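# Swap the empty cartridge in a sealant gun for a new one

## Task

Remove the spent cartridge from the sealant gun and leave it lying still on the table. Next, fit the fresh cartridge into the gun so that its front end sits almost fully inside the cup of the front ring and its nozzle pokes out through that ring. The plunger rod is already pulled back and can stay that way. The loaded gun must end up resting on the table itself, not leaning on any other object. Finally, state that the job is finished.

## Robot and tools

Robot: two Franka FR3 arms, left_arm and right_arm, each carrying a Robotiq 140 two-finger gripper and a wrist camera. left_arm's fingers are rigid. right_arm's fingers have a hinge and can fold: a part held near the palm may be pulled in, held loosely, or squeezed harder than asked, and a fingertip pushed into a surface folds easily, so grip with the outer quarter of the pads. Bases (scene frame): left_arm at (-0.018, +0.345, +0.013) m, right_arm at (+0.059, -0.427, +0.013) m.

Frame: the scene frame has its origin at table-top height midway between the arms, +x out over the table, +y toward left_arm, +z up. Reported poses (end_effector_position in metres, end_effector_quat_wxyz) use it; they can be off by a few centimetres. The gripper's fingers point along its own +z and close along its own y. end_effector_position is the centre of the closed pads (pads 66 mm long); the tips extend about 33 mm past it when the gap is 40 mm or less, only 9 mm when fully open.

Row layout (shared by execute_actions and move): one flat list of 20 numbers covering both arms, each in [-1, 1]. Numbers 1-10 are left_arm: dx, dy, dz, rx, ry, rz, then gripper position, force_limit, speed, activate. Numbers 11-20 repeat this for right_arm. dx..rz are offsets, not poses: a displacement from that arm's current "Hand target" along scene axes, with rx, ry, rz a single rotation vector turning about the Hand target's position. Scale: 1.0 = 0.6 m or 180 degrees (so 0.1 = 6 cm). All rows within one action or one move count from the same starting Hand target; a repeated offset in a later call moves the arm further. Six zeros means no new pose for that arm. Gripper numbers are absolute commands: position +1 fully open (140 mm), about -0.8 pads touching, -1 close until blocked; force_limit -1 to +1 (roughly 14 N to 58 N on narrow parts after a slow close); speed -1 to +1 (about 30 to 250 mm/s; faster closes squeeze harder). Both start at +1. activate stays 0; send 1 once only if fault reads 7 or 13 or a result requests it. To leave a gripper unchanged, repeat its last three values, since 0 is a real command.

execute_actions: actions is a list of actions; each action is up to 15 rows, one per 1/30 s step, the last row held if shorter. cameras lists names (cam_high, cam_low, cam_left_wrist, cam_right_wrist, or "all"); images come only when requested or when actions is empty. The controller clips each step to within 70 mm and 16 degrees of the measured pose, so one action may fall short.

move: target is one 20-number row or a list of up to 15 rows, all offsets from the Hand targets at the move's start. speed in m/s, 0.002 to 2 (default 0.25), one value or one per target; blend in metres rounds corners (0 stops at each). stop_force (20 to 40 N, both arms) ends an arm's path when it feels that much push; aim a few centimetres past the contact and go slowly, do not use it while the gripper rotates, and omit it when backing off a contact. zero (with stop_force) resets the force baseline, default true. blocking=false returns early while the move runs (not allowed with stop_force). Paths are straight, ignore obstacles and the other arm, and a move caps at 10 s.

wait(seconds 0 to 3600) lets time pass; stop brakes a running move; zoom_image(camera, region [x0,y0,x1,y1] pixels, max 504x504) enlarges the latest image; set_collision_behavior(contact_force_n 20, 40 or 85) changes the force limit (starts at 40 N); clear_fault(arm) clears a torque or force fault already reported; finished_scene(scene) ends the scene irreversibly; read_manual only returns licences.

Results: Hand target is the last commanded pose after clipping; later offsets count from it, and a gripper may rest short of it. object_status: 0 moving, 1 blocked while opening, 2 blocked while closing (a grip), 3 reached the command or pads met. position_measured is in counts: 3 open, about 75 = 100 mm, 139 = 60 mm, 200 = 20 mm, 230 pads touching. The move: line reports done, off_target, moving, held or fault, plus limits such as paced or held. Joint torques, external torques and flange force (gripper axes) help sense contact and load; a MOTOR HOT line warns of overheating.

Cautions: an arm stopped by contact keeps pressing until commanded back past its gripper. Reaching 40 N of outside force or a joint's torque limit (35/35/32/30/12/12/12 N m) stops the arm until clear_fault. Never let the grippers or arms collide, never close one gripper on the other's fingers, avoid fast swings, hard hits, dropping parts or releasing moving parts, and avoid squeezing hard on a part still supported. Anything leaving the table fails the task. Keep the gun on the table at the end, cartridge seated, then call finished_scene.

Each tool is called after "Request:" by a JSON object that holds its "name" and its "arguments", one argument or row to a line.

## Session

Request:
{"name": "execute_actions", "arguments": {
  "actions": []
}}

Scene clock: 0.00 s.
left_arm: end_effector_position=(+0.4912, +0.6055, +0.1858) position_measured=3 object_status=3 fault=0 end_effector_quat_wxyz=(+0.162, +0.598, +0.784, +0.035) | right_arm: end_effector_position=(+0.6061, -0.0006, +0.3463) position_measured=3 object_status=3 fault=0 end_effector_quat_wxyz=(+0.300, -0.645, +0.694, +0.108)
Joint positions: left_arm=[0.605 -0.001 0.003 -2.266 -0.424 2.398 -2.532] | right_arm=[0.543 -0.035 0.023 -2.068 0.556 2.544 0.271]
Joint velocities: within noise
Joint torques (N m): no reading
External joint torques (N m): no reading
Flange force (N): no reading
Hand target: left_arm +0.4912, +0.6055, +0.1858; +0.162, +0.598, +0.784, +0.035 | right_arm +0.6061, -0.0006, +0.3463; -0.300, +0.645, -0.694, -0.108
Tool commands: left_gripper/position=+1.0 left_gripper/force_limit=+1.0 left_gripper/speed=+1.0 left_gripper/activate=+0.0 right_gripper/position=+1.0 right_gripper/force_limit=+1.0 right_gripper/speed=+1.0 right_gripper/activate=+0.0

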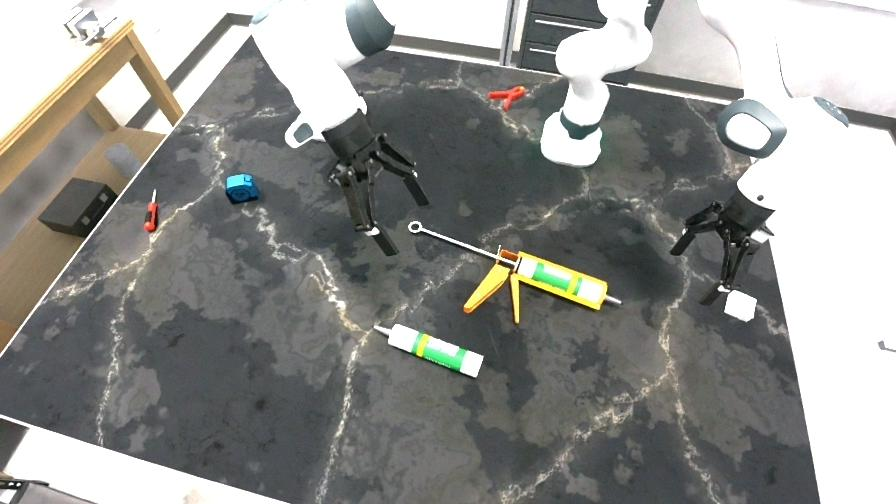

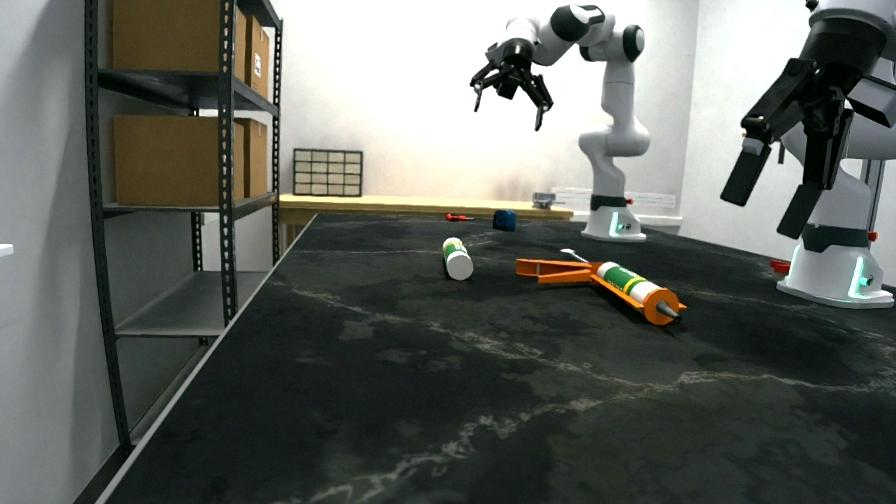

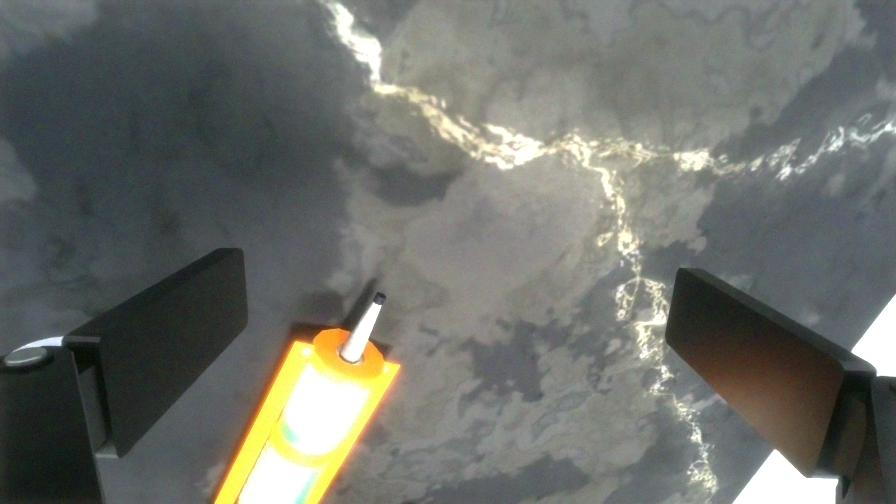

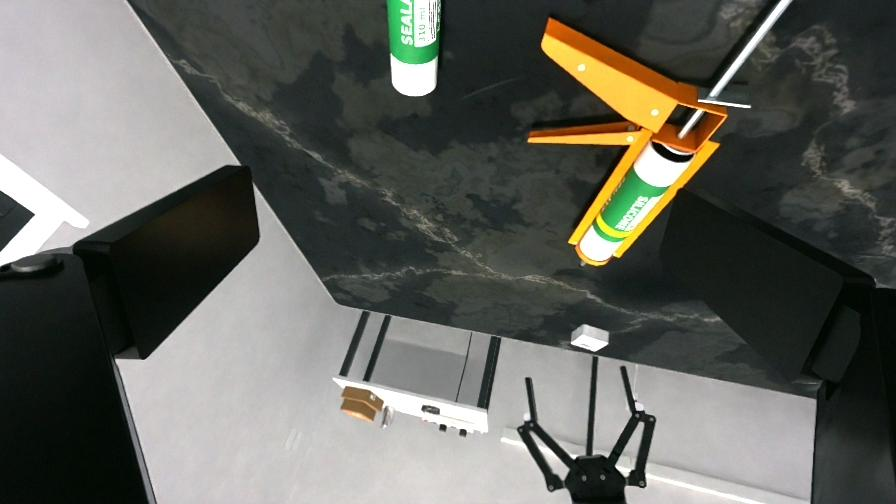

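Request:
{"name": "zoom_image", "arguments": {
  "camera": "cam_high",
  "region": [400, 210, 640, 340]
}}

Request:
{"name": "zoom_image", "arguments": {
  "camera": "cam_right_wrist",
  "region": [380, 0, 800, 280]
}}

Request:
{"name": "zoom_image", "arguments": {
  "camera": "cam_low",
  "region": [420, 210, 720, 350]
}}

Request:
{"name": "zoom_image", "arguments": {
  "camera": "cam_left_wrist",
  "region": [180, 250, 480, 504]
}}

Scaled by 2.100 from the camera's image (finer frame: 1280x720).

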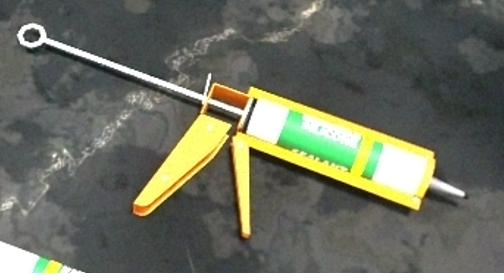

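Scaled by 1.200 from the camera's image (finer frame: 1280x720).

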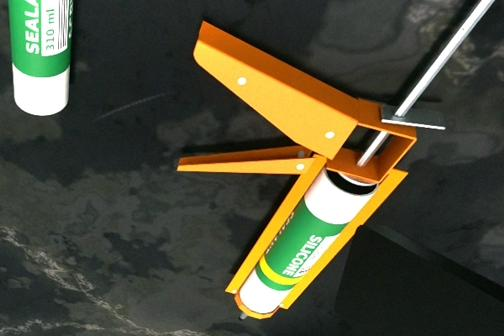

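Scaled by 1.680 from the camera's image (finer frame: 1280x720).

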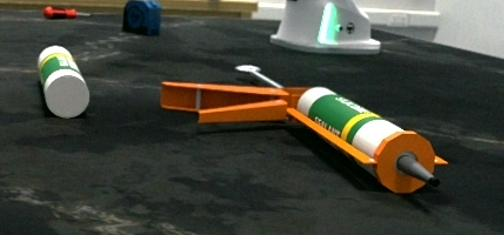

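Scaled by 1.680 from the camera's image (finer frame: 1280x720).

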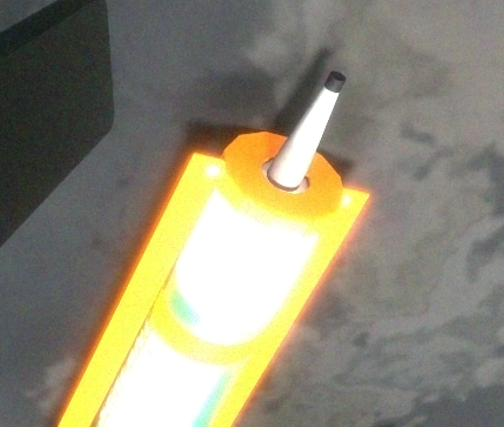

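Request:
{"name": "move", "arguments": {
  "target": [
    [-0.035,-0.259,0.19,0.12,0.026,-0.579,1,-1,-0.5,0,0.157,0,-0.36,-0.189,-0.007,-0.052,1,-1,-0.5,0],
    [-0.019,-0.459,0.107,-0.114,0.0904,0.841,1,-1,-0.5,0,0.157,0,-0.36,-0.189,-0.007,-0.052,1,-1,-0.5,0]
  ],
  "blend": 0.05,
  "speed": 0.6,
  "cameras": ["all"]
}}

Scene clock: 105.40 s.
left_arm: end_effector_position=(+0.4804, +0.3309, +0.2504) position_measured=3 object_status=3 fault=0 end_effector_quat_wxyz=(+0.002, -0.635, +0.773, -0.001) | right_arm: end_effector_position=(+0.7012, -0.0004, +0.1315) position_measured=3 object_status=3 fault=0 end_effector_quat_wxyz=(+0.115, -0.650, +0.739, -0.133)
Joint positions: left_arm=[-0.088 -0.165 0.08 -2.21 0.017 2.05 0.152] | right_arm=[0.862 0.605 -0.265 -1.587 -0.157 2.415 0.909]
Joint velocities: left_arm=[0 0.001 0.002 0.002 0 0 0.005] | right_arm=[within noise]
Joint torques (N m): left_arm=[-0.89 -23.73 -0.26 24.88 0.23 2.35 0.12] | right_arm=[-1.2 -47.61 -4.08 24.35 0.91 2.66 0.17]
External joint torques (N m): left_arm=[-0.88 2.65 0.31 0.4 -0.44 -0.24 0.12] | right_arm=[-1.18 1.68 0.34 0.63 0.26 -0.21 0.2]
Flange force (N): left_arm=[-1.2 -9.4 0.9] | right_arm=[-6.4 -7.0 4.3]
Hand target: left_arm +0.4798, +0.3301, +0.2500; +0.000, -0.633, +0.774, +0.000 | right_arm +0.7003, -0.0006, +0.1303; +0.113, -0.648, +0.742, -0.131
Off the commanded pose: left_arm 0.001 m, 0 deg | right_arm 0.001 m, 0 deg.
move: done; limits=paced
cam_left_wrist: T_world_to_cam=[[-0.98933, 0.14555, 0.0064, 0.42876], [0.14211, 0.9544, 0.26252, -0.42962], [0.0321, 0.26063, -0.96491, 0.28668]] pos_world=[0.47603, 0.27291, 0.38665]
cam_right_wrist: T_world_to_cam=[[-0.9379, 0.07941, -0.3377, 0.71093], [-0.05652, 0.92546, 0.37461, -0.01958], [0.34227, 0.37043, -0.8635, 0.015]] pos_world=[0.66054, -0.04389, 0.26037]

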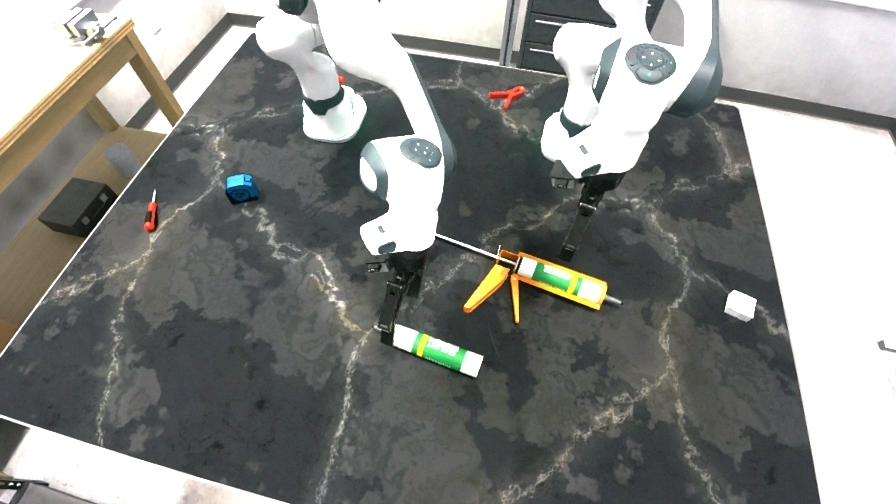

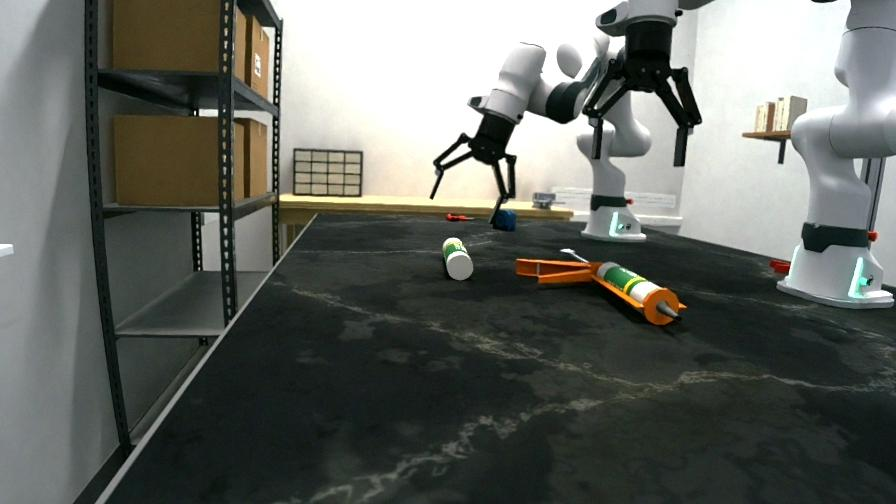

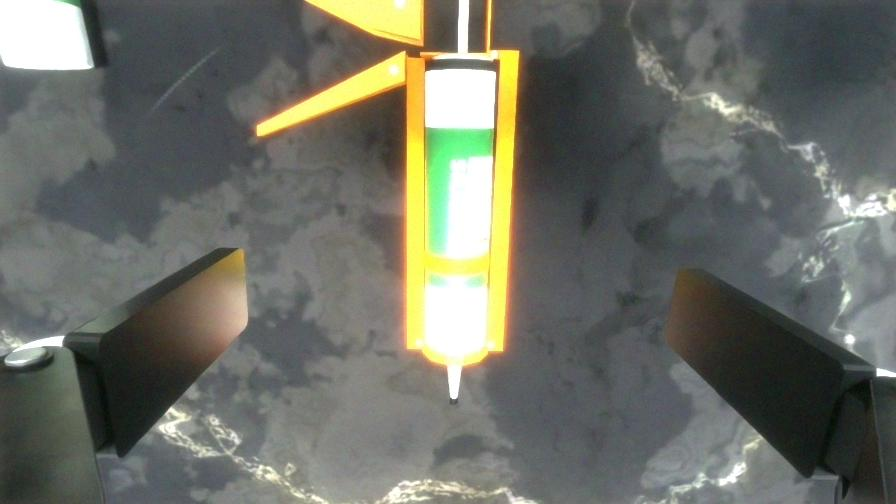

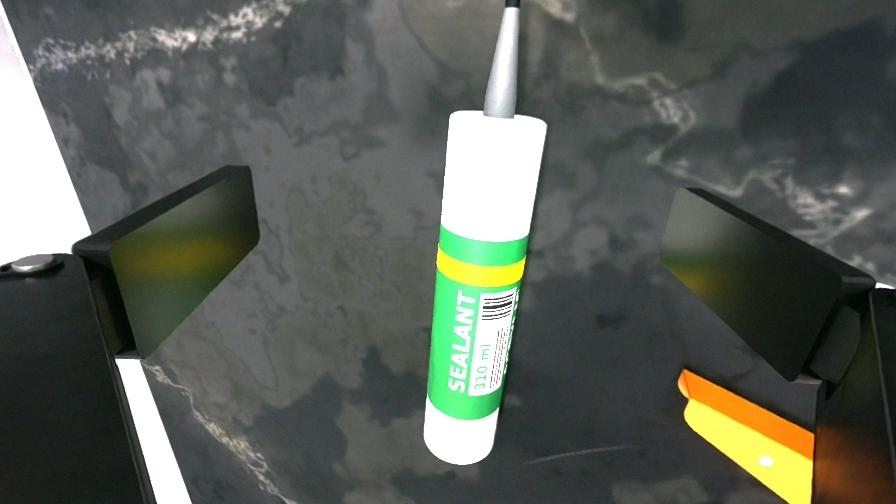

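Request:
{"name": "zoom_image", "arguments": {
  "camera": "cam_left_wrist",
  "region": [380, 30, 540, 220]
}}

Request:
{"name": "zoom_image", "arguments": {
  "camera": "cam_left_wrist",
  "region": [380, 220, 540, 410]
}}

Request:
{"name": "zoom_image", "arguments": {
  "camera": "cam_low",
  "region": [580, 250, 700, 335]
}}

Scaled by 2.653 from the camera's image (finer frame: 1280x720).

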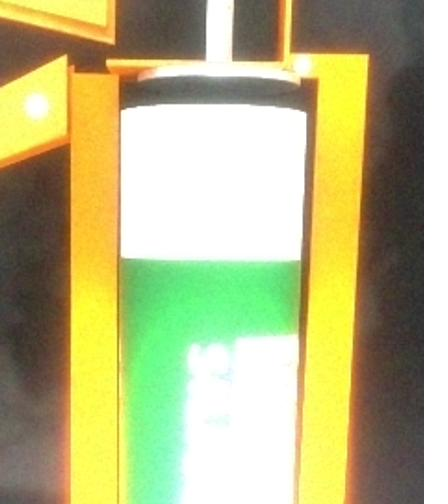

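Scaled by 2.653 from the camera's image (finer frame: 1280x720).

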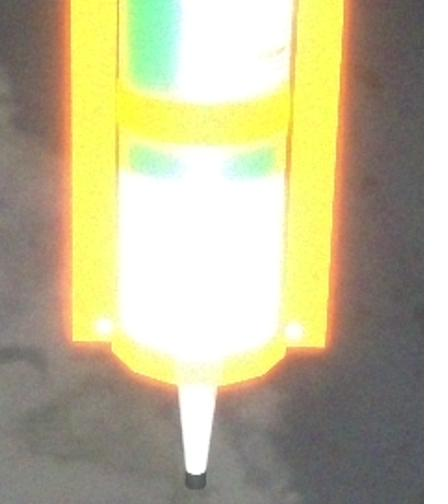

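Scaled by 4.200 from the camera's image (finer frame: 1280x720).

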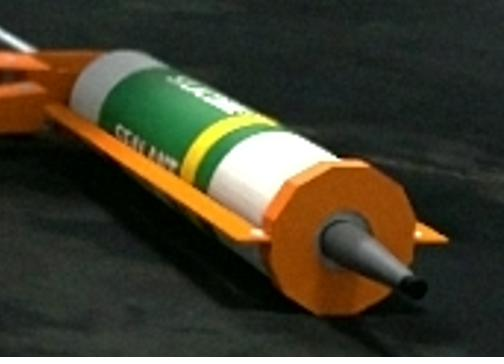

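Request:
{"name": "move", "arguments": {
  "target": [
    [-0.0075,0.0065,-0.2,0,0,0.01,0.05,-0.6,-0.5,0,0.038,0.111,-0.03,0,0,-0.004,0.25,0,-0.5,0],
    [-0.0075,0.0065,-0.31,0,0,0.01,0.05,-0.6,-0.5,0,0.038,0.111,-0.137,0,0,-0.004,0.25,0,-0.5,0]
  ],
  "speed": 0.2,
  "blend": 0.02,
  "cameras": ["all"]
}}

Scene clock: 160.40 s.
left_arm: end_effector_position=(+0.4739, +0.3337, +0.0640) position_measured=123 object_status=3 fault=0 end_effector_quat_wxyz=(+0.000, -0.646, +0.764, +0.001) | right_arm: end_effector_position=(+0.7223, +0.0643, +0.0484) position_measured=98 object_status=3 fault=0 end_effector_quat_wxyz=(+0.109, -0.647, +0.743, -0.134)
Joint positions: left_arm=[-0.086 0.112 0.087 -2.421 -0.015 2.531 0.154] | right_arm=[0.86 0.936 -0.24 -1.223 -0.117 2.355 0.964]
Joint velocities: left_arm=[0 0.001 0 0 0 0.004 0.002] | right_arm=[within noise]
Joint torques (N m): left_arm=[-0.4 -28.29 0.36 20.12 -0.03 2.78 0.08] | right_arm=[-1.51 -53.5 -4.23 23.92 1.16 3.66 0.38]
External joint torques (N m): left_arm=[-0.37 2.93 0.01 0.41 -0.46 0.22 0.08] | right_arm=[-1.55 2.94 0.69 0.14 0.55 0.84 0.42]
Flange force (N): left_arm=[-1.0 -8.4 7.2] | right_arm=[-8.0 -6.9 9.0]
Hand target: left_arm +0.4753, +0.3340, +0.0640; +0.000, -0.645, +0.764, +0.000 | right_arm +0.7231, +0.0660, +0.0481; +0.113, -0.643, +0.746, -0.132
Off the commanded pose: left_arm 0.001 m, 0 deg | right_arm 0.002 m, 1 deg.
move: done
cam_left_wrist: T_world_to_cam=[[-0.9929, 0.1183, 0.01266, 0.4336], [0.11749, 0.95817, 0.26097, -0.37193], [0.01874, 0.2606, -0.96526, 0.11261]] pos_world=[0.47211, 0.27573, 0.20027]
cam_right_wrist: T_world_to_cam=[[-0.93895, 0.087, -0.33287, 0.69768], [-0.04394, 0.92926, 0.36681, -0.05611], [0.34124, 0.35904, -0.8687, -0.08629]] pos_world=[0.68206, 0.02242, 0.17786]

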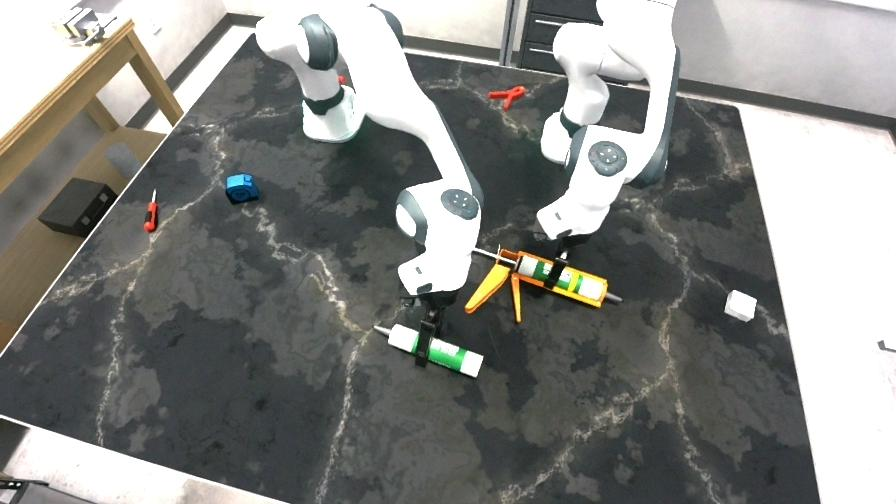

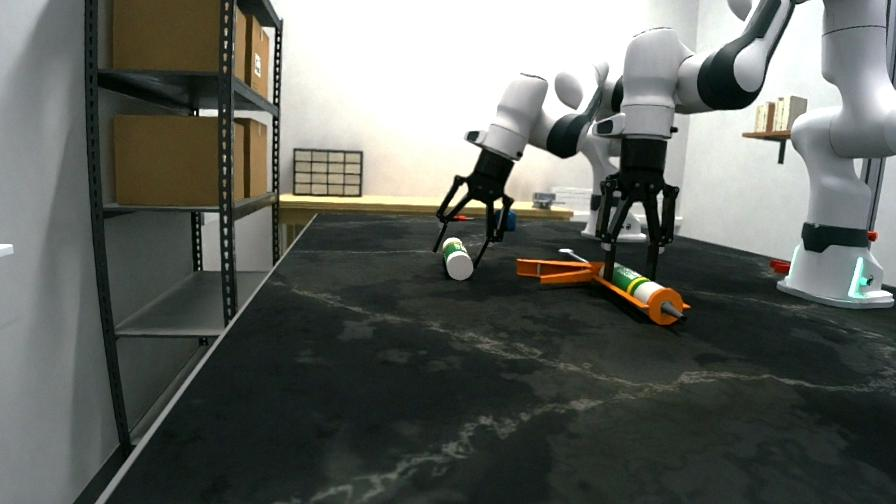

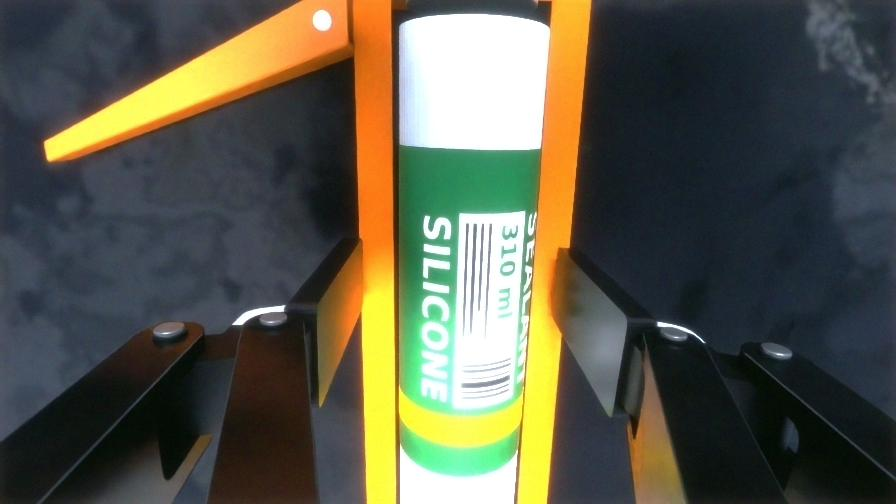

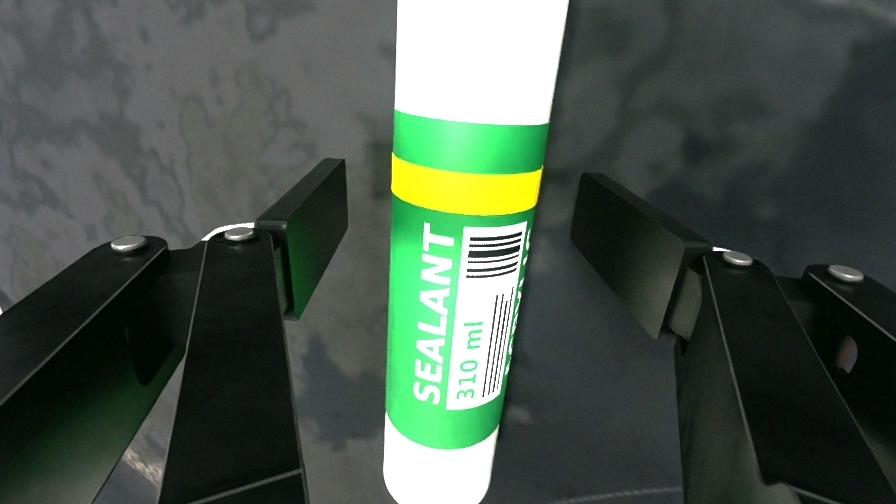

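Request:
{"name": "execute_actions", "arguments": {
  "actions": [
    [[0,0,0,0,0,0,-1,-0.5,-1,0,0,0,0,0,0,0,-1,0,-1,0]],
    [[0,0,0,0,0,0,-1,-0.5,-1,0,0,0,0,0,0,0,-1,0,-1,0]],
    [[0,0,0,0,0,0,-1,-0.5,-1,0,0,0,0,0,0,0,-1,0,-1,0]],
    [[0,0,0,0,0,0,-1,-0.5,-1,0,0,0,0,0,0,0,-1,0,-1,0]]
  ],
  "cameras": ["cam_low","cam_left_wrist"]
}}

Request:
{"name": "zoom_image", "arguments": {
  "camera": "cam_low",
  "region": [580, 220, 700, 335]
}}

Scene clock: 167.00 s.
left_arm: end_effector_position=(+0.4744, +0.3337, +0.0642) position_measured=160 object_status=2 fault=0 end_effector_quat_wxyz=(+0.000, -0.645, +0.764, +0.001) | right_arm: end_effector_position=(+0.7228, +0.0665, +0.0499) position_measured=159 object_status=2 fault=0 end_effector_quat_wxyz=(+0.112, -0.645, +0.744, -0.133)
Joint positions: left_arm=[-0.086 0.112 0.087 -2.421 -0.015 2.531 0.154] | right_arm=[0.859 0.936 -0.238 -1.222 -0.117 2.359 0.969]
Joint torques (N m): left_arm=[-0.43 -28.2 0.23 19.89 -0.05 2.82 0.11] | right_arm=[-1.69 -53.26 -4.51 23.12 0.68 3.17 0.16]
External joint torques (N m): left_arm=[-0.5 2.99 -0.22 0.19 -0.47 0.27 0.11] | right_arm=[-1.65 3.28 0.43 -0.73 0.08 0.33 0.19]
External joint torques at the end of the 1st action: left_arm=[-0.5 3.02 -0.11 0.35 -0.46 0.22 0.14] | right_arm=[-2.49 3.08 0.16 -0.28 0.24 0.5 0.28]
External joint torques at the end of the 2nd action: left_arm=[-0.45 3.03 -0.09 0.17 -0.45 0.26 0.09] | right_arm=[-2.45 2.93 -0.03 -0.1 0.1 0.42 0.23]
External joint torques at the end of the 3rd action: left_arm=[-0.28 3.02 0.07 0.13 -0.47 0.25 0.14] | right_arm=[-1.82 3.2 0.23 -0.72 0.04 0.31 0.18]
Flange force (N): left_arm=[-0.7 -7.8 7.6] | right_arm=[-5.1 -4.9 7.9]
Flange force at the end of the 1st action (N): left_arm=[-0.9 -8.4 7.5] | right_arm=[-6.5 -7.3 8.9]
Flange force at the end of the 2nd action (N): left_arm=[-0.8 -7.8 7.6] | right_arm=[-7.3 -7.9 8.7]
Flange force at the end of the 3rd action (N): left_arm=[-1.2 -7.6 7.6] | right_arm=[-4.9 -5.0 7.8]
Hand target: left_arm +0.4753, +0.3340, +0.0640; +0.000, -0.645, +0.764, +0.000 | right_arm +0.7231, +0.0660, +0.0481; +0.113, -0.643, +0.746, -0.132
Off the commanded pose: left_arm 0.001 m, 0 deg | right_arm 0.002 m, 0 deg.
cam_left_wrist: T_world_to_cam=[[-0.99286, 0.1187, 0.01164, 0.43397], [0.11761, 0.95812, 0.26109, -0.37209], [0.01984, 0.2606, -0.96524, 0.11228]] pos_world=[0.47241, 0.27574, 0.20047]

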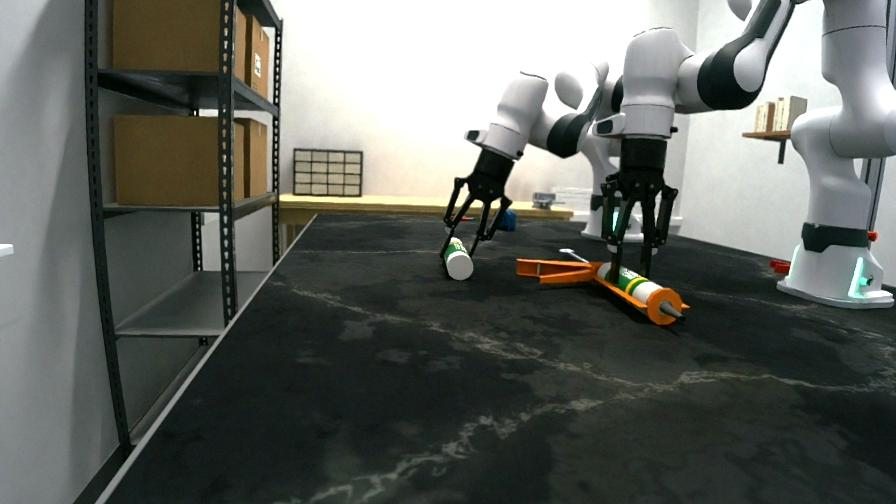

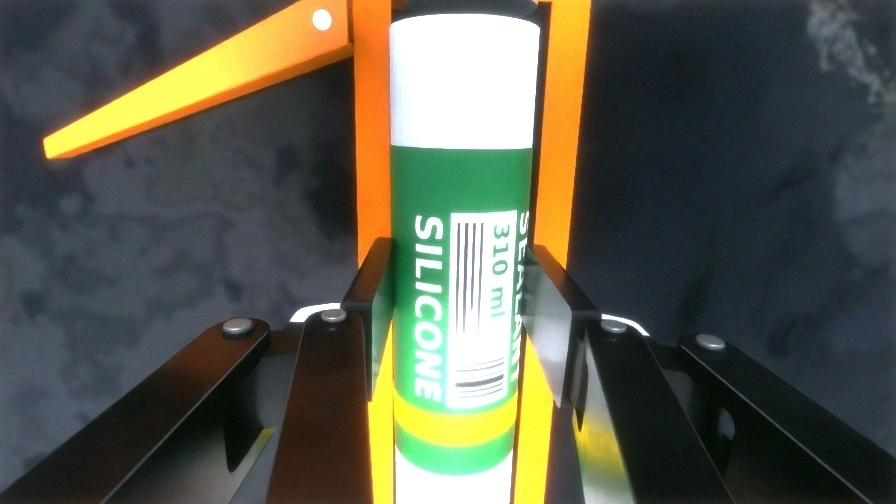

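Scaled by 4.200 from the camera's image (finer frame: 1280x720).

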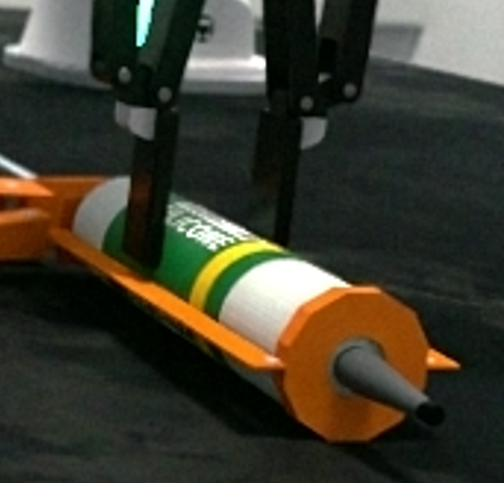

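Request:
{"name": "move", "arguments": {
  "target": [
    [-0.003,-0.0165,0.001,0,0,0,-1,-0.5,-1,0,0,0,0.15,0,0,0,-1,0,-1,0],
    [-0.003,-0.0165,0.001,0,0,0,-1,-0.5,-1,0,-0.105,-0.11,0.2,-0.0736,0.0992,0.497,-1,0,-1,0],
    [-0.003,-0.0165,0.001,0,0,0,-1,-0.5,-1,0,-0.163,-0.16,0.2,-0.17,0.028,0.979,-1,0,-1,0]
  ],
  "blend": 0.03,
  "speed": 0.5,
  "cameras": ["all"]
}}

Request:
{"name": "zoom_image", "arguments": {
  "camera": "cam_low",
  "region": [580, 220, 700, 335]
}}

Scene clock: 196.87 s.
left_arm: end_effector_position=(+0.4730, +0.3258, +0.0639) position_measured=160 object_status=2 fault=0 end_effector_quat_wxyz=(-0.001, -0.645, +0.764, +0.001) | right_arm: end_effector_position=(+0.6226, -0.0305, +0.1636) position_measured=159 object_status=2 fault=0 end_effector_quat_wxyz=(-0.002, +0.765, +0.644, -0.004)
Joint positions: left_arm=[-0.095 0.11 0.08 -2.424 -0.015 2.531 0.14] | right_arm=[-0.136 0.749 0.988 -1.508 -0.639 1.898 -2.011]
Joint velocities: left_arm=[within noise] | right_arm=[0 0 0 0 -0.001 0 -0.006]
Joint torques (N m): left_arm=[-1.19 -30.01 -0.23 19.23 0.41 2.78 -0.32] | right_arm=[-1.43 -42.4 21.71 22.76 0.5 2.7 -0.14]
External joint torques (N m): left_arm=[-1.13 1.14 -0.53 -0.44 -0.01 0.23 -0.32] | right_arm=[-1.23 -1.85 3.55 2.66 -0.37 0.1 -0.14]
Flange force (N): left_arm=[2.3 -1.2 3.2] | right_arm=[-1.4 1.0 -7.1]
Hand target: left_arm +0.4735, +0.3241, +0.0646; +0.000, -0.645, +0.764, +0.000 | right_arm +0.6253, -0.0300, +0.1681; +0.000, +0.763, +0.646, +0.000
Off the commanded pose: left_arm 0.002 m, 0 deg | right_arm 0.005 m, 1 deg.
move: off_target (right_arm); limits=paced
cam_left_wrist: T_world_to_cam=[[-0.99262, 0.12057, 0.01269, 0.43269], [0.1197, 0.95811, 0.26019, -0.36521], [0.01922, 0.25979, -0.96547, 0.1147]] pos_world=[0.47101, 0.26794, 0.20028]
cam_right_wrist: T_world_to_cam=[[0.99133, -0.13141, -0.00097, -0.61208], [-0.11906, -0.90129, 0.41653, -0.03184], [-0.05561, -0.4128, -0.90912, 0.31206]] pos_world=[0.62034, 0.01969, 0.29637]

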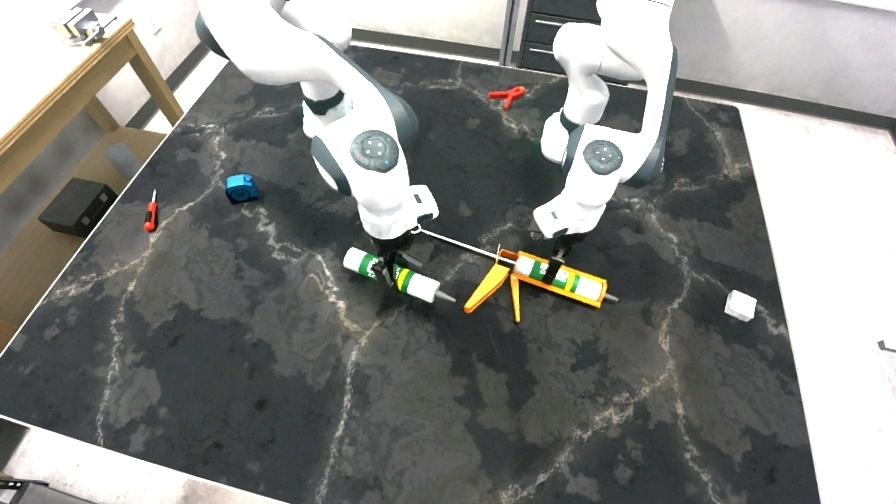

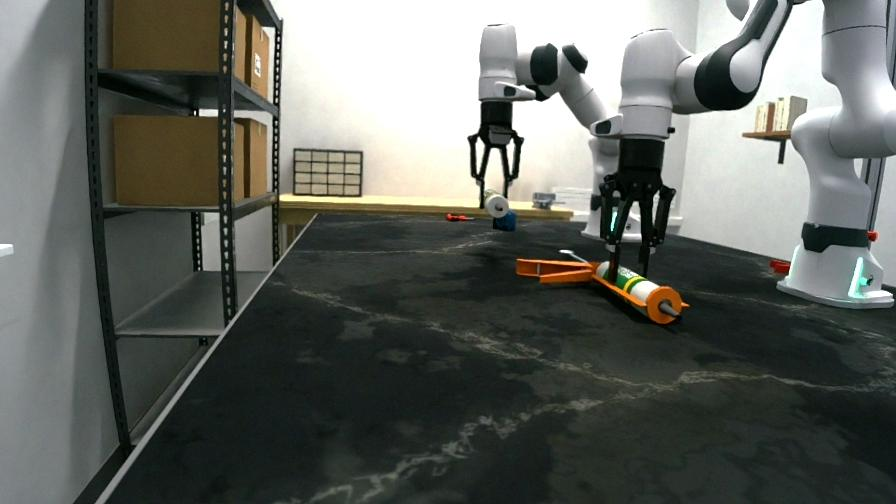

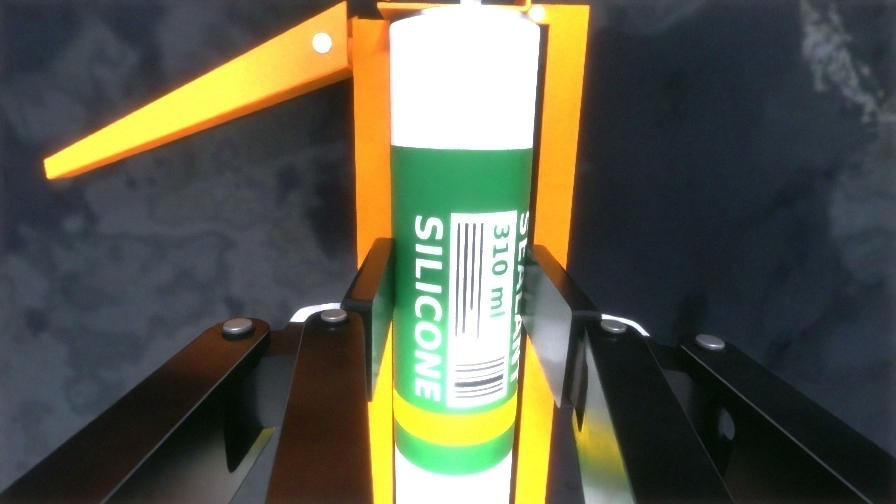

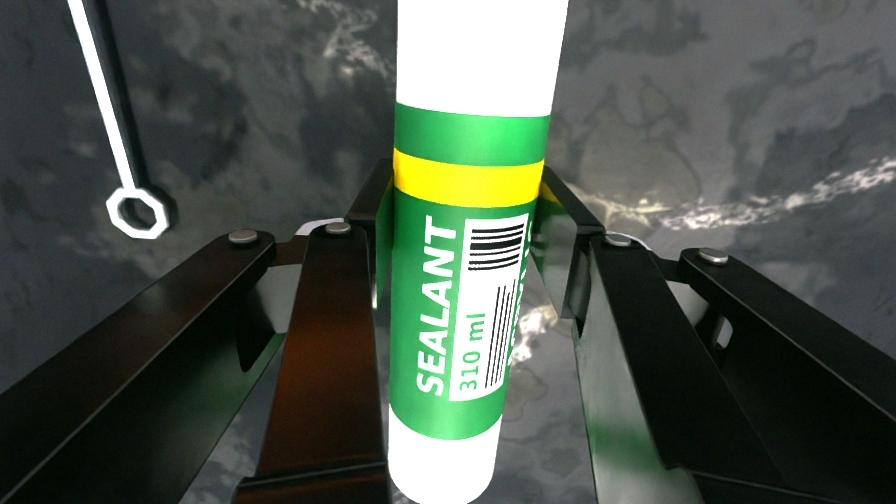

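Scaled by 4.200 from the camera's image (finer frame: 1280x720).

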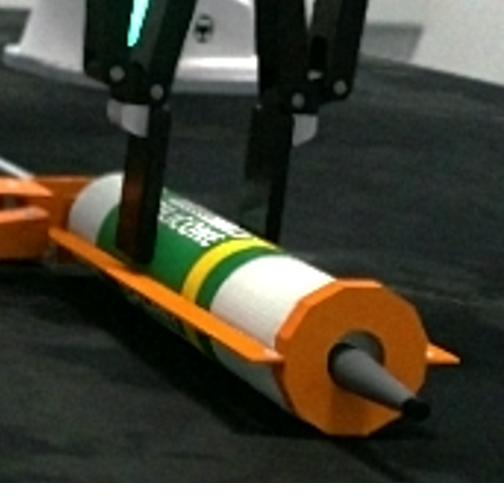

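Request:
{"name": "move", "arguments": {
  "target": [
    [0.002,0.0115,0.03,-0.0493,0.0084,0,-1,-0.5,-1,0,0,0,-0.1,0,0,0,-1,0,-1,0],
    [0.0045,0.0263,0.0592,-0.0986,0.0168,0,-1,-0.5,-1,0,0,0,-0.188,0,0,0,-1,0,-1,0]
  ],
  "blend": 0.01,
  "speed": 0.07,
  "cameras": ["all"]
}}

Request:
{"name": "zoom_image", "arguments": {
  "camera": "cam_low",
  "region": [540, 220, 700, 335]
}}

Scene clock: 217.80 s.
left_arm: end_effector_position=(+0.4766, +0.3401, +0.1003) position_measured=160 object_status=2 fault=0 end_effector_quat_wxyz=(-0.118, -0.639, +0.754, -0.100) | right_arm: end_effector_position=(+0.6232, -0.0313, +0.0541) position_measured=159 object_status=2 fault=0 end_effector_quat_wxyz=(-0.002, +0.762, +0.647, -0.004)
Joint positions: left_arm=[0.084 0.111 0.077 -2.304 -0.407 2.279 0.587] | right_arm=[-0.085 0.866 0.872 -1.578 -0.73 2.082 -1.972]
Joint velocities: left_arm=[-0.002 0 0 0 0 0.001 0.008] | right_arm=[within noise]
Joint torques (N m): left_arm=[-0.16 -29.35 0.19 21.13 -0.11 1.74 0.14] | right_arm=[-0.54 -43.15 20.4 18.64 0.43 3.23 0.28]
External joint torques (N m): left_arm=[-0.14 2.96 -0.12 0.37 -0.49 -0.23 0.13] | right_arm=[-0.26 0.46 1.27 0.08 -0.37 0.62 0.28]
Flange force (N): left_arm=[-4.4 -8.6 4.5] | right_arm=[-1.1 -1.4 0.6]
Hand target: left_arm +0.4762, +0.3399, +0.1001; -0.119, -0.637, +0.755, -0.101 | right_arm +0.6253, -0.0300, +0.0553; +0.000, +0.763, +0.646, +0.000
Off the commanded pose: left_arm 0.000 m, 0 deg | right_arm 0.003 m, 0 deg.
move: done
cam_left_wrist: T_world_to_cam=[[-0.99236, 0.12109, 0.02366, 0.43267], [0.11988, 0.99166, -0.04731, -0.36955], [-0.02919, -0.04412, -0.9986, 0.2758]] pos_world=[0.48172, 0.32624, 0.2477]
cam_right_wrist: T_world_to_cam=[[0.99245, -0.12268, 0.00017, -0.61336], [-0.11156, -0.90188, 0.41732, 0.00833], [-0.05105, -0.41419, -0.90876, 0.20935]] pos_world=[0.62034, 0.01898, 0.18687]

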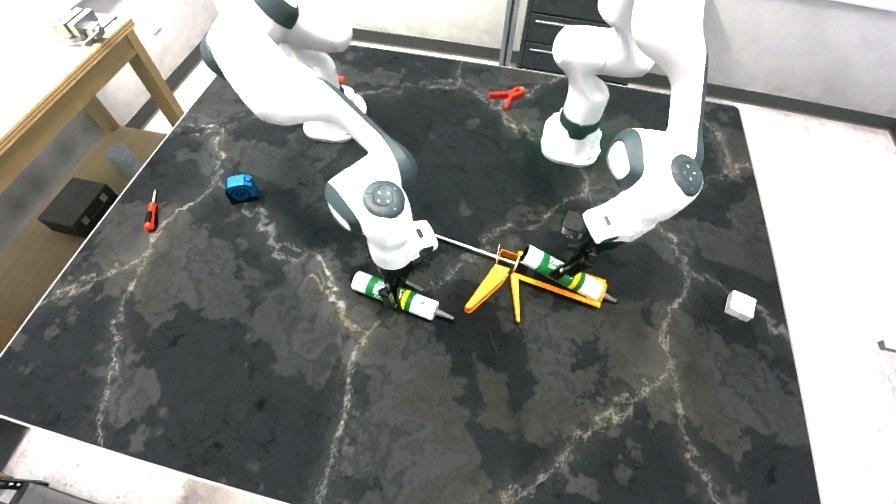

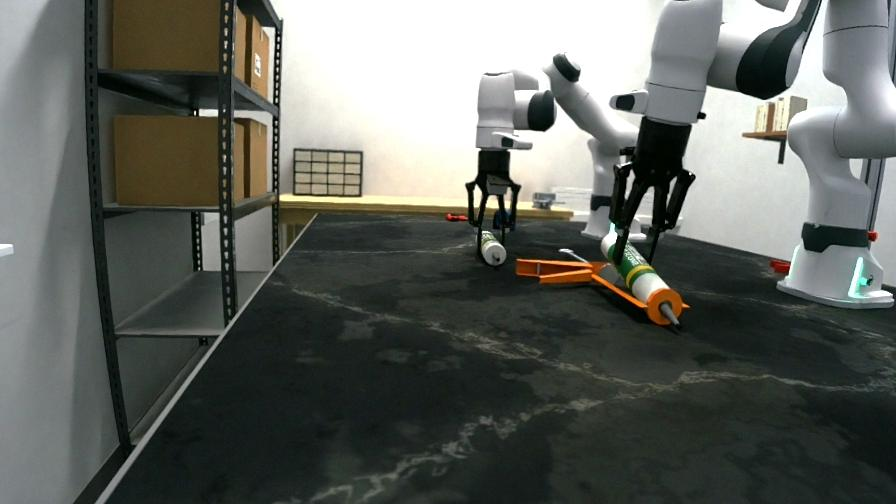

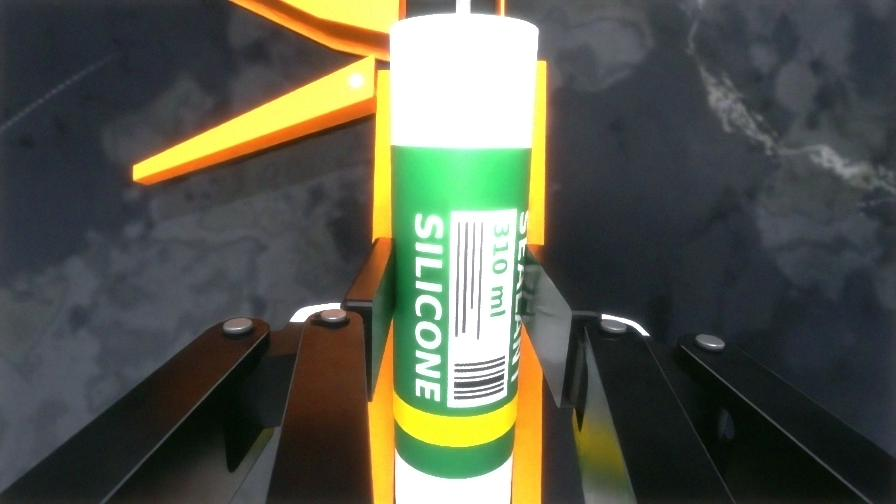

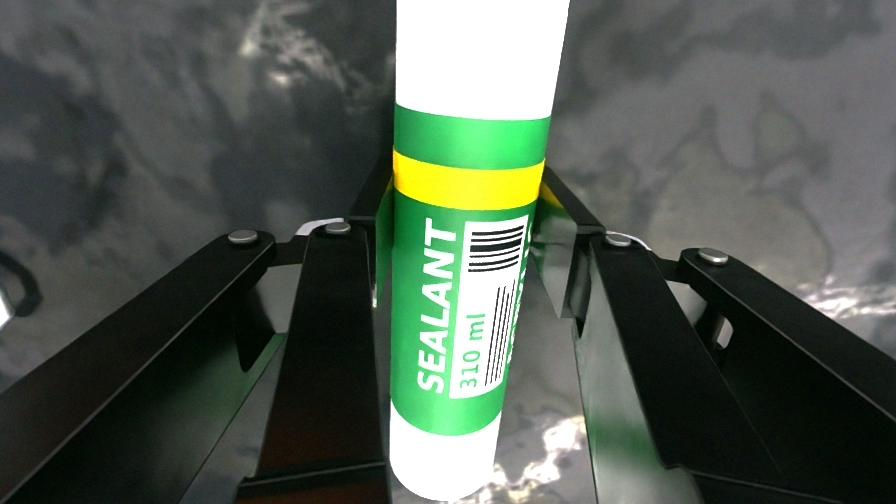

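Scaled by 3.150 from the camera's image (finer frame: 1280x720).

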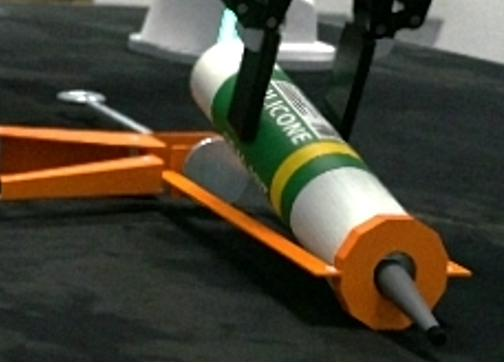

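Request:
{"name": "move", "arguments": {
  "target": [
    [0,0,0,0,0,0,-1,-0.5,-1,0,0,0,0,0,0,0,0.25,0,-0.8,0],
    [-0.015,-0.085,0.028,0,0,0,-1,-0.5,-1,0,0,0,0.15,0,0,0,0.25,0,-0.8,0],
    [-0.015,-0.085,0.18,0.0986,-0.0168,0,-1,-0.5,-1,0,-0.25,-0.33,0.4,0,0,0,0.25,0,-0.8,0],
    [-0.244,0.2,0.133,0.0986,-0.0168,0,-1,-0.5,-1,0,-0.25,-0.33,0.4,0,0,0,0.25,0,-0.8,0],
    [-0.244,0.2,-0.067,0.0986,-0.0168,0,-1,-0.5,-1,0,-0.25,-0.33,0.4,0,0,0,0.25,0,-0.8,0]
  ],
  "blend": [0,0.004,0.02,0.02,0],
  "speed": [0.1,0.1,0.35,0.35,0.12],
  "cameras": ["cam_high","cam_low","cam_left_wrist"]
}}

Scene clock: 234.60 s.
left_arm: end_effector_position=(+0.3329, +0.4612, +0.0635) position_measured=161 object_status=2 fault=0 end_effector_quat_wxyz=(+0.004, -0.647, +0.762, -0.002) | right_arm: end_effector_position=(+0.4748, -0.2284, +0.2959) position_measured=98 object_status=3 fault=0 end_effector_quat_wxyz=(-0.001, +0.762, +0.647, -0.001)
Joint positions: left_arm=[0.135 -0.217 0.232 -2.827 0.099 2.622 0.413] | right_arm=[-1.645 0.53 2.234 -2.21 -0.423 1.838 -2.183]
Joint velocities: left_arm=[0 0.002 0.001 -0.001 -0.001 0.004 0.001] | right_arm=[within noise]
Joint torques (N m): left_arm=[-1.3 -13.04 -0.78 16.06 -0.07 2.62 0.21] | right_arm=[-1.4 3.48 13.82 22.46 0.99 3.04 0.2]
External joint torques (N m): left_arm=[-1.3 5.06 0.48 -2.41 -0.44 0.07 0.21] | right_arm=[-1.38 -0.78 1.99 -0.27 0.09 0.44 0.21]
Flange force (N): left_arm=[-3.3 -8.6 19.0] | right_arm=[-2.5 -6.3 -0.2]
Hand target: left_arm +0.3298, +0.4599, +0.0599; +0.000, -0.645, +0.764, +0.000 | right_arm +0.4753, -0.2280, +0.2953; +0.000, +0.763, +0.646, +0.000
Off the commanded pose: left_arm 0.005 m, 1 deg | right_arm 0.001 m, 0 deg.
move: off_target (left_arm)
cam_left_wrist: T_world_to_cam=[[-0.99342, 0.11455, 0.00219, 0.28102], [0.11107, 0.95821, 0.26363, -0.47556], [0.0281, 0.26213, -0.96462, 0.07774]] pos_world=[0.32981, 0.40312, 0.19974]

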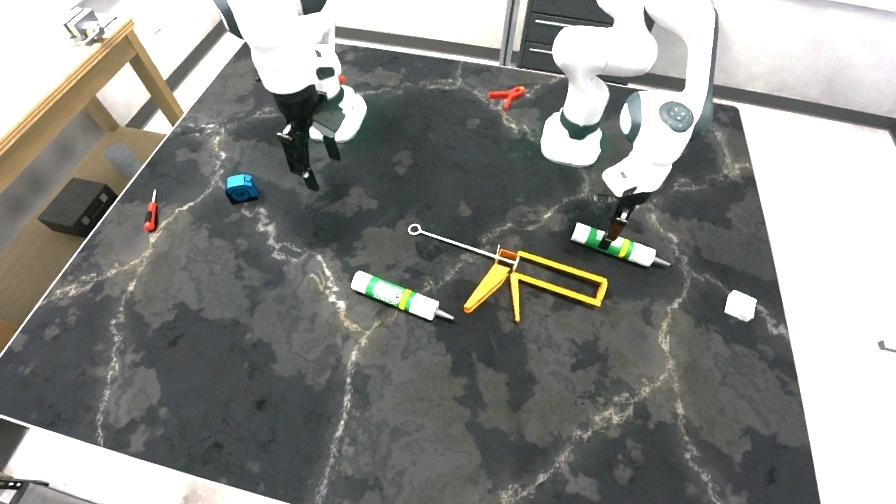

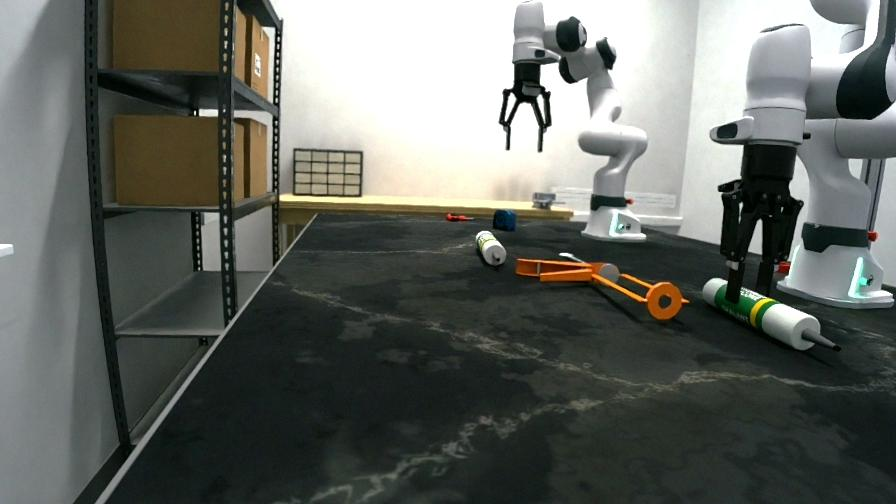

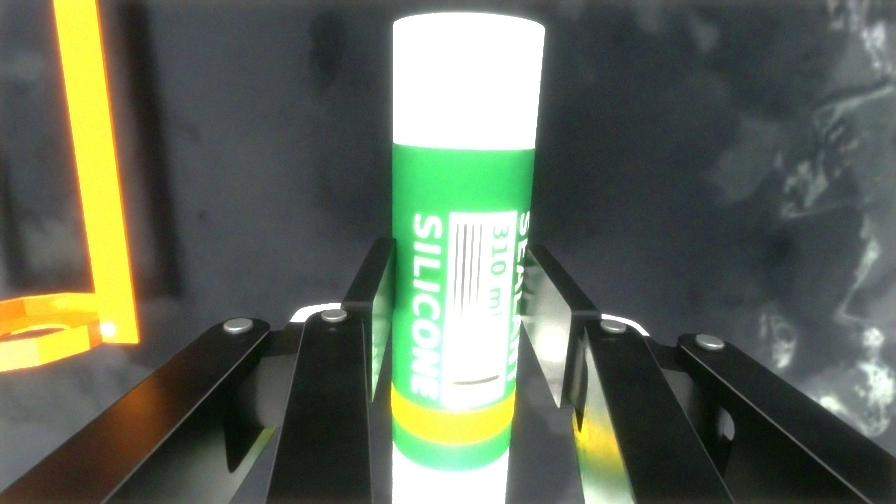

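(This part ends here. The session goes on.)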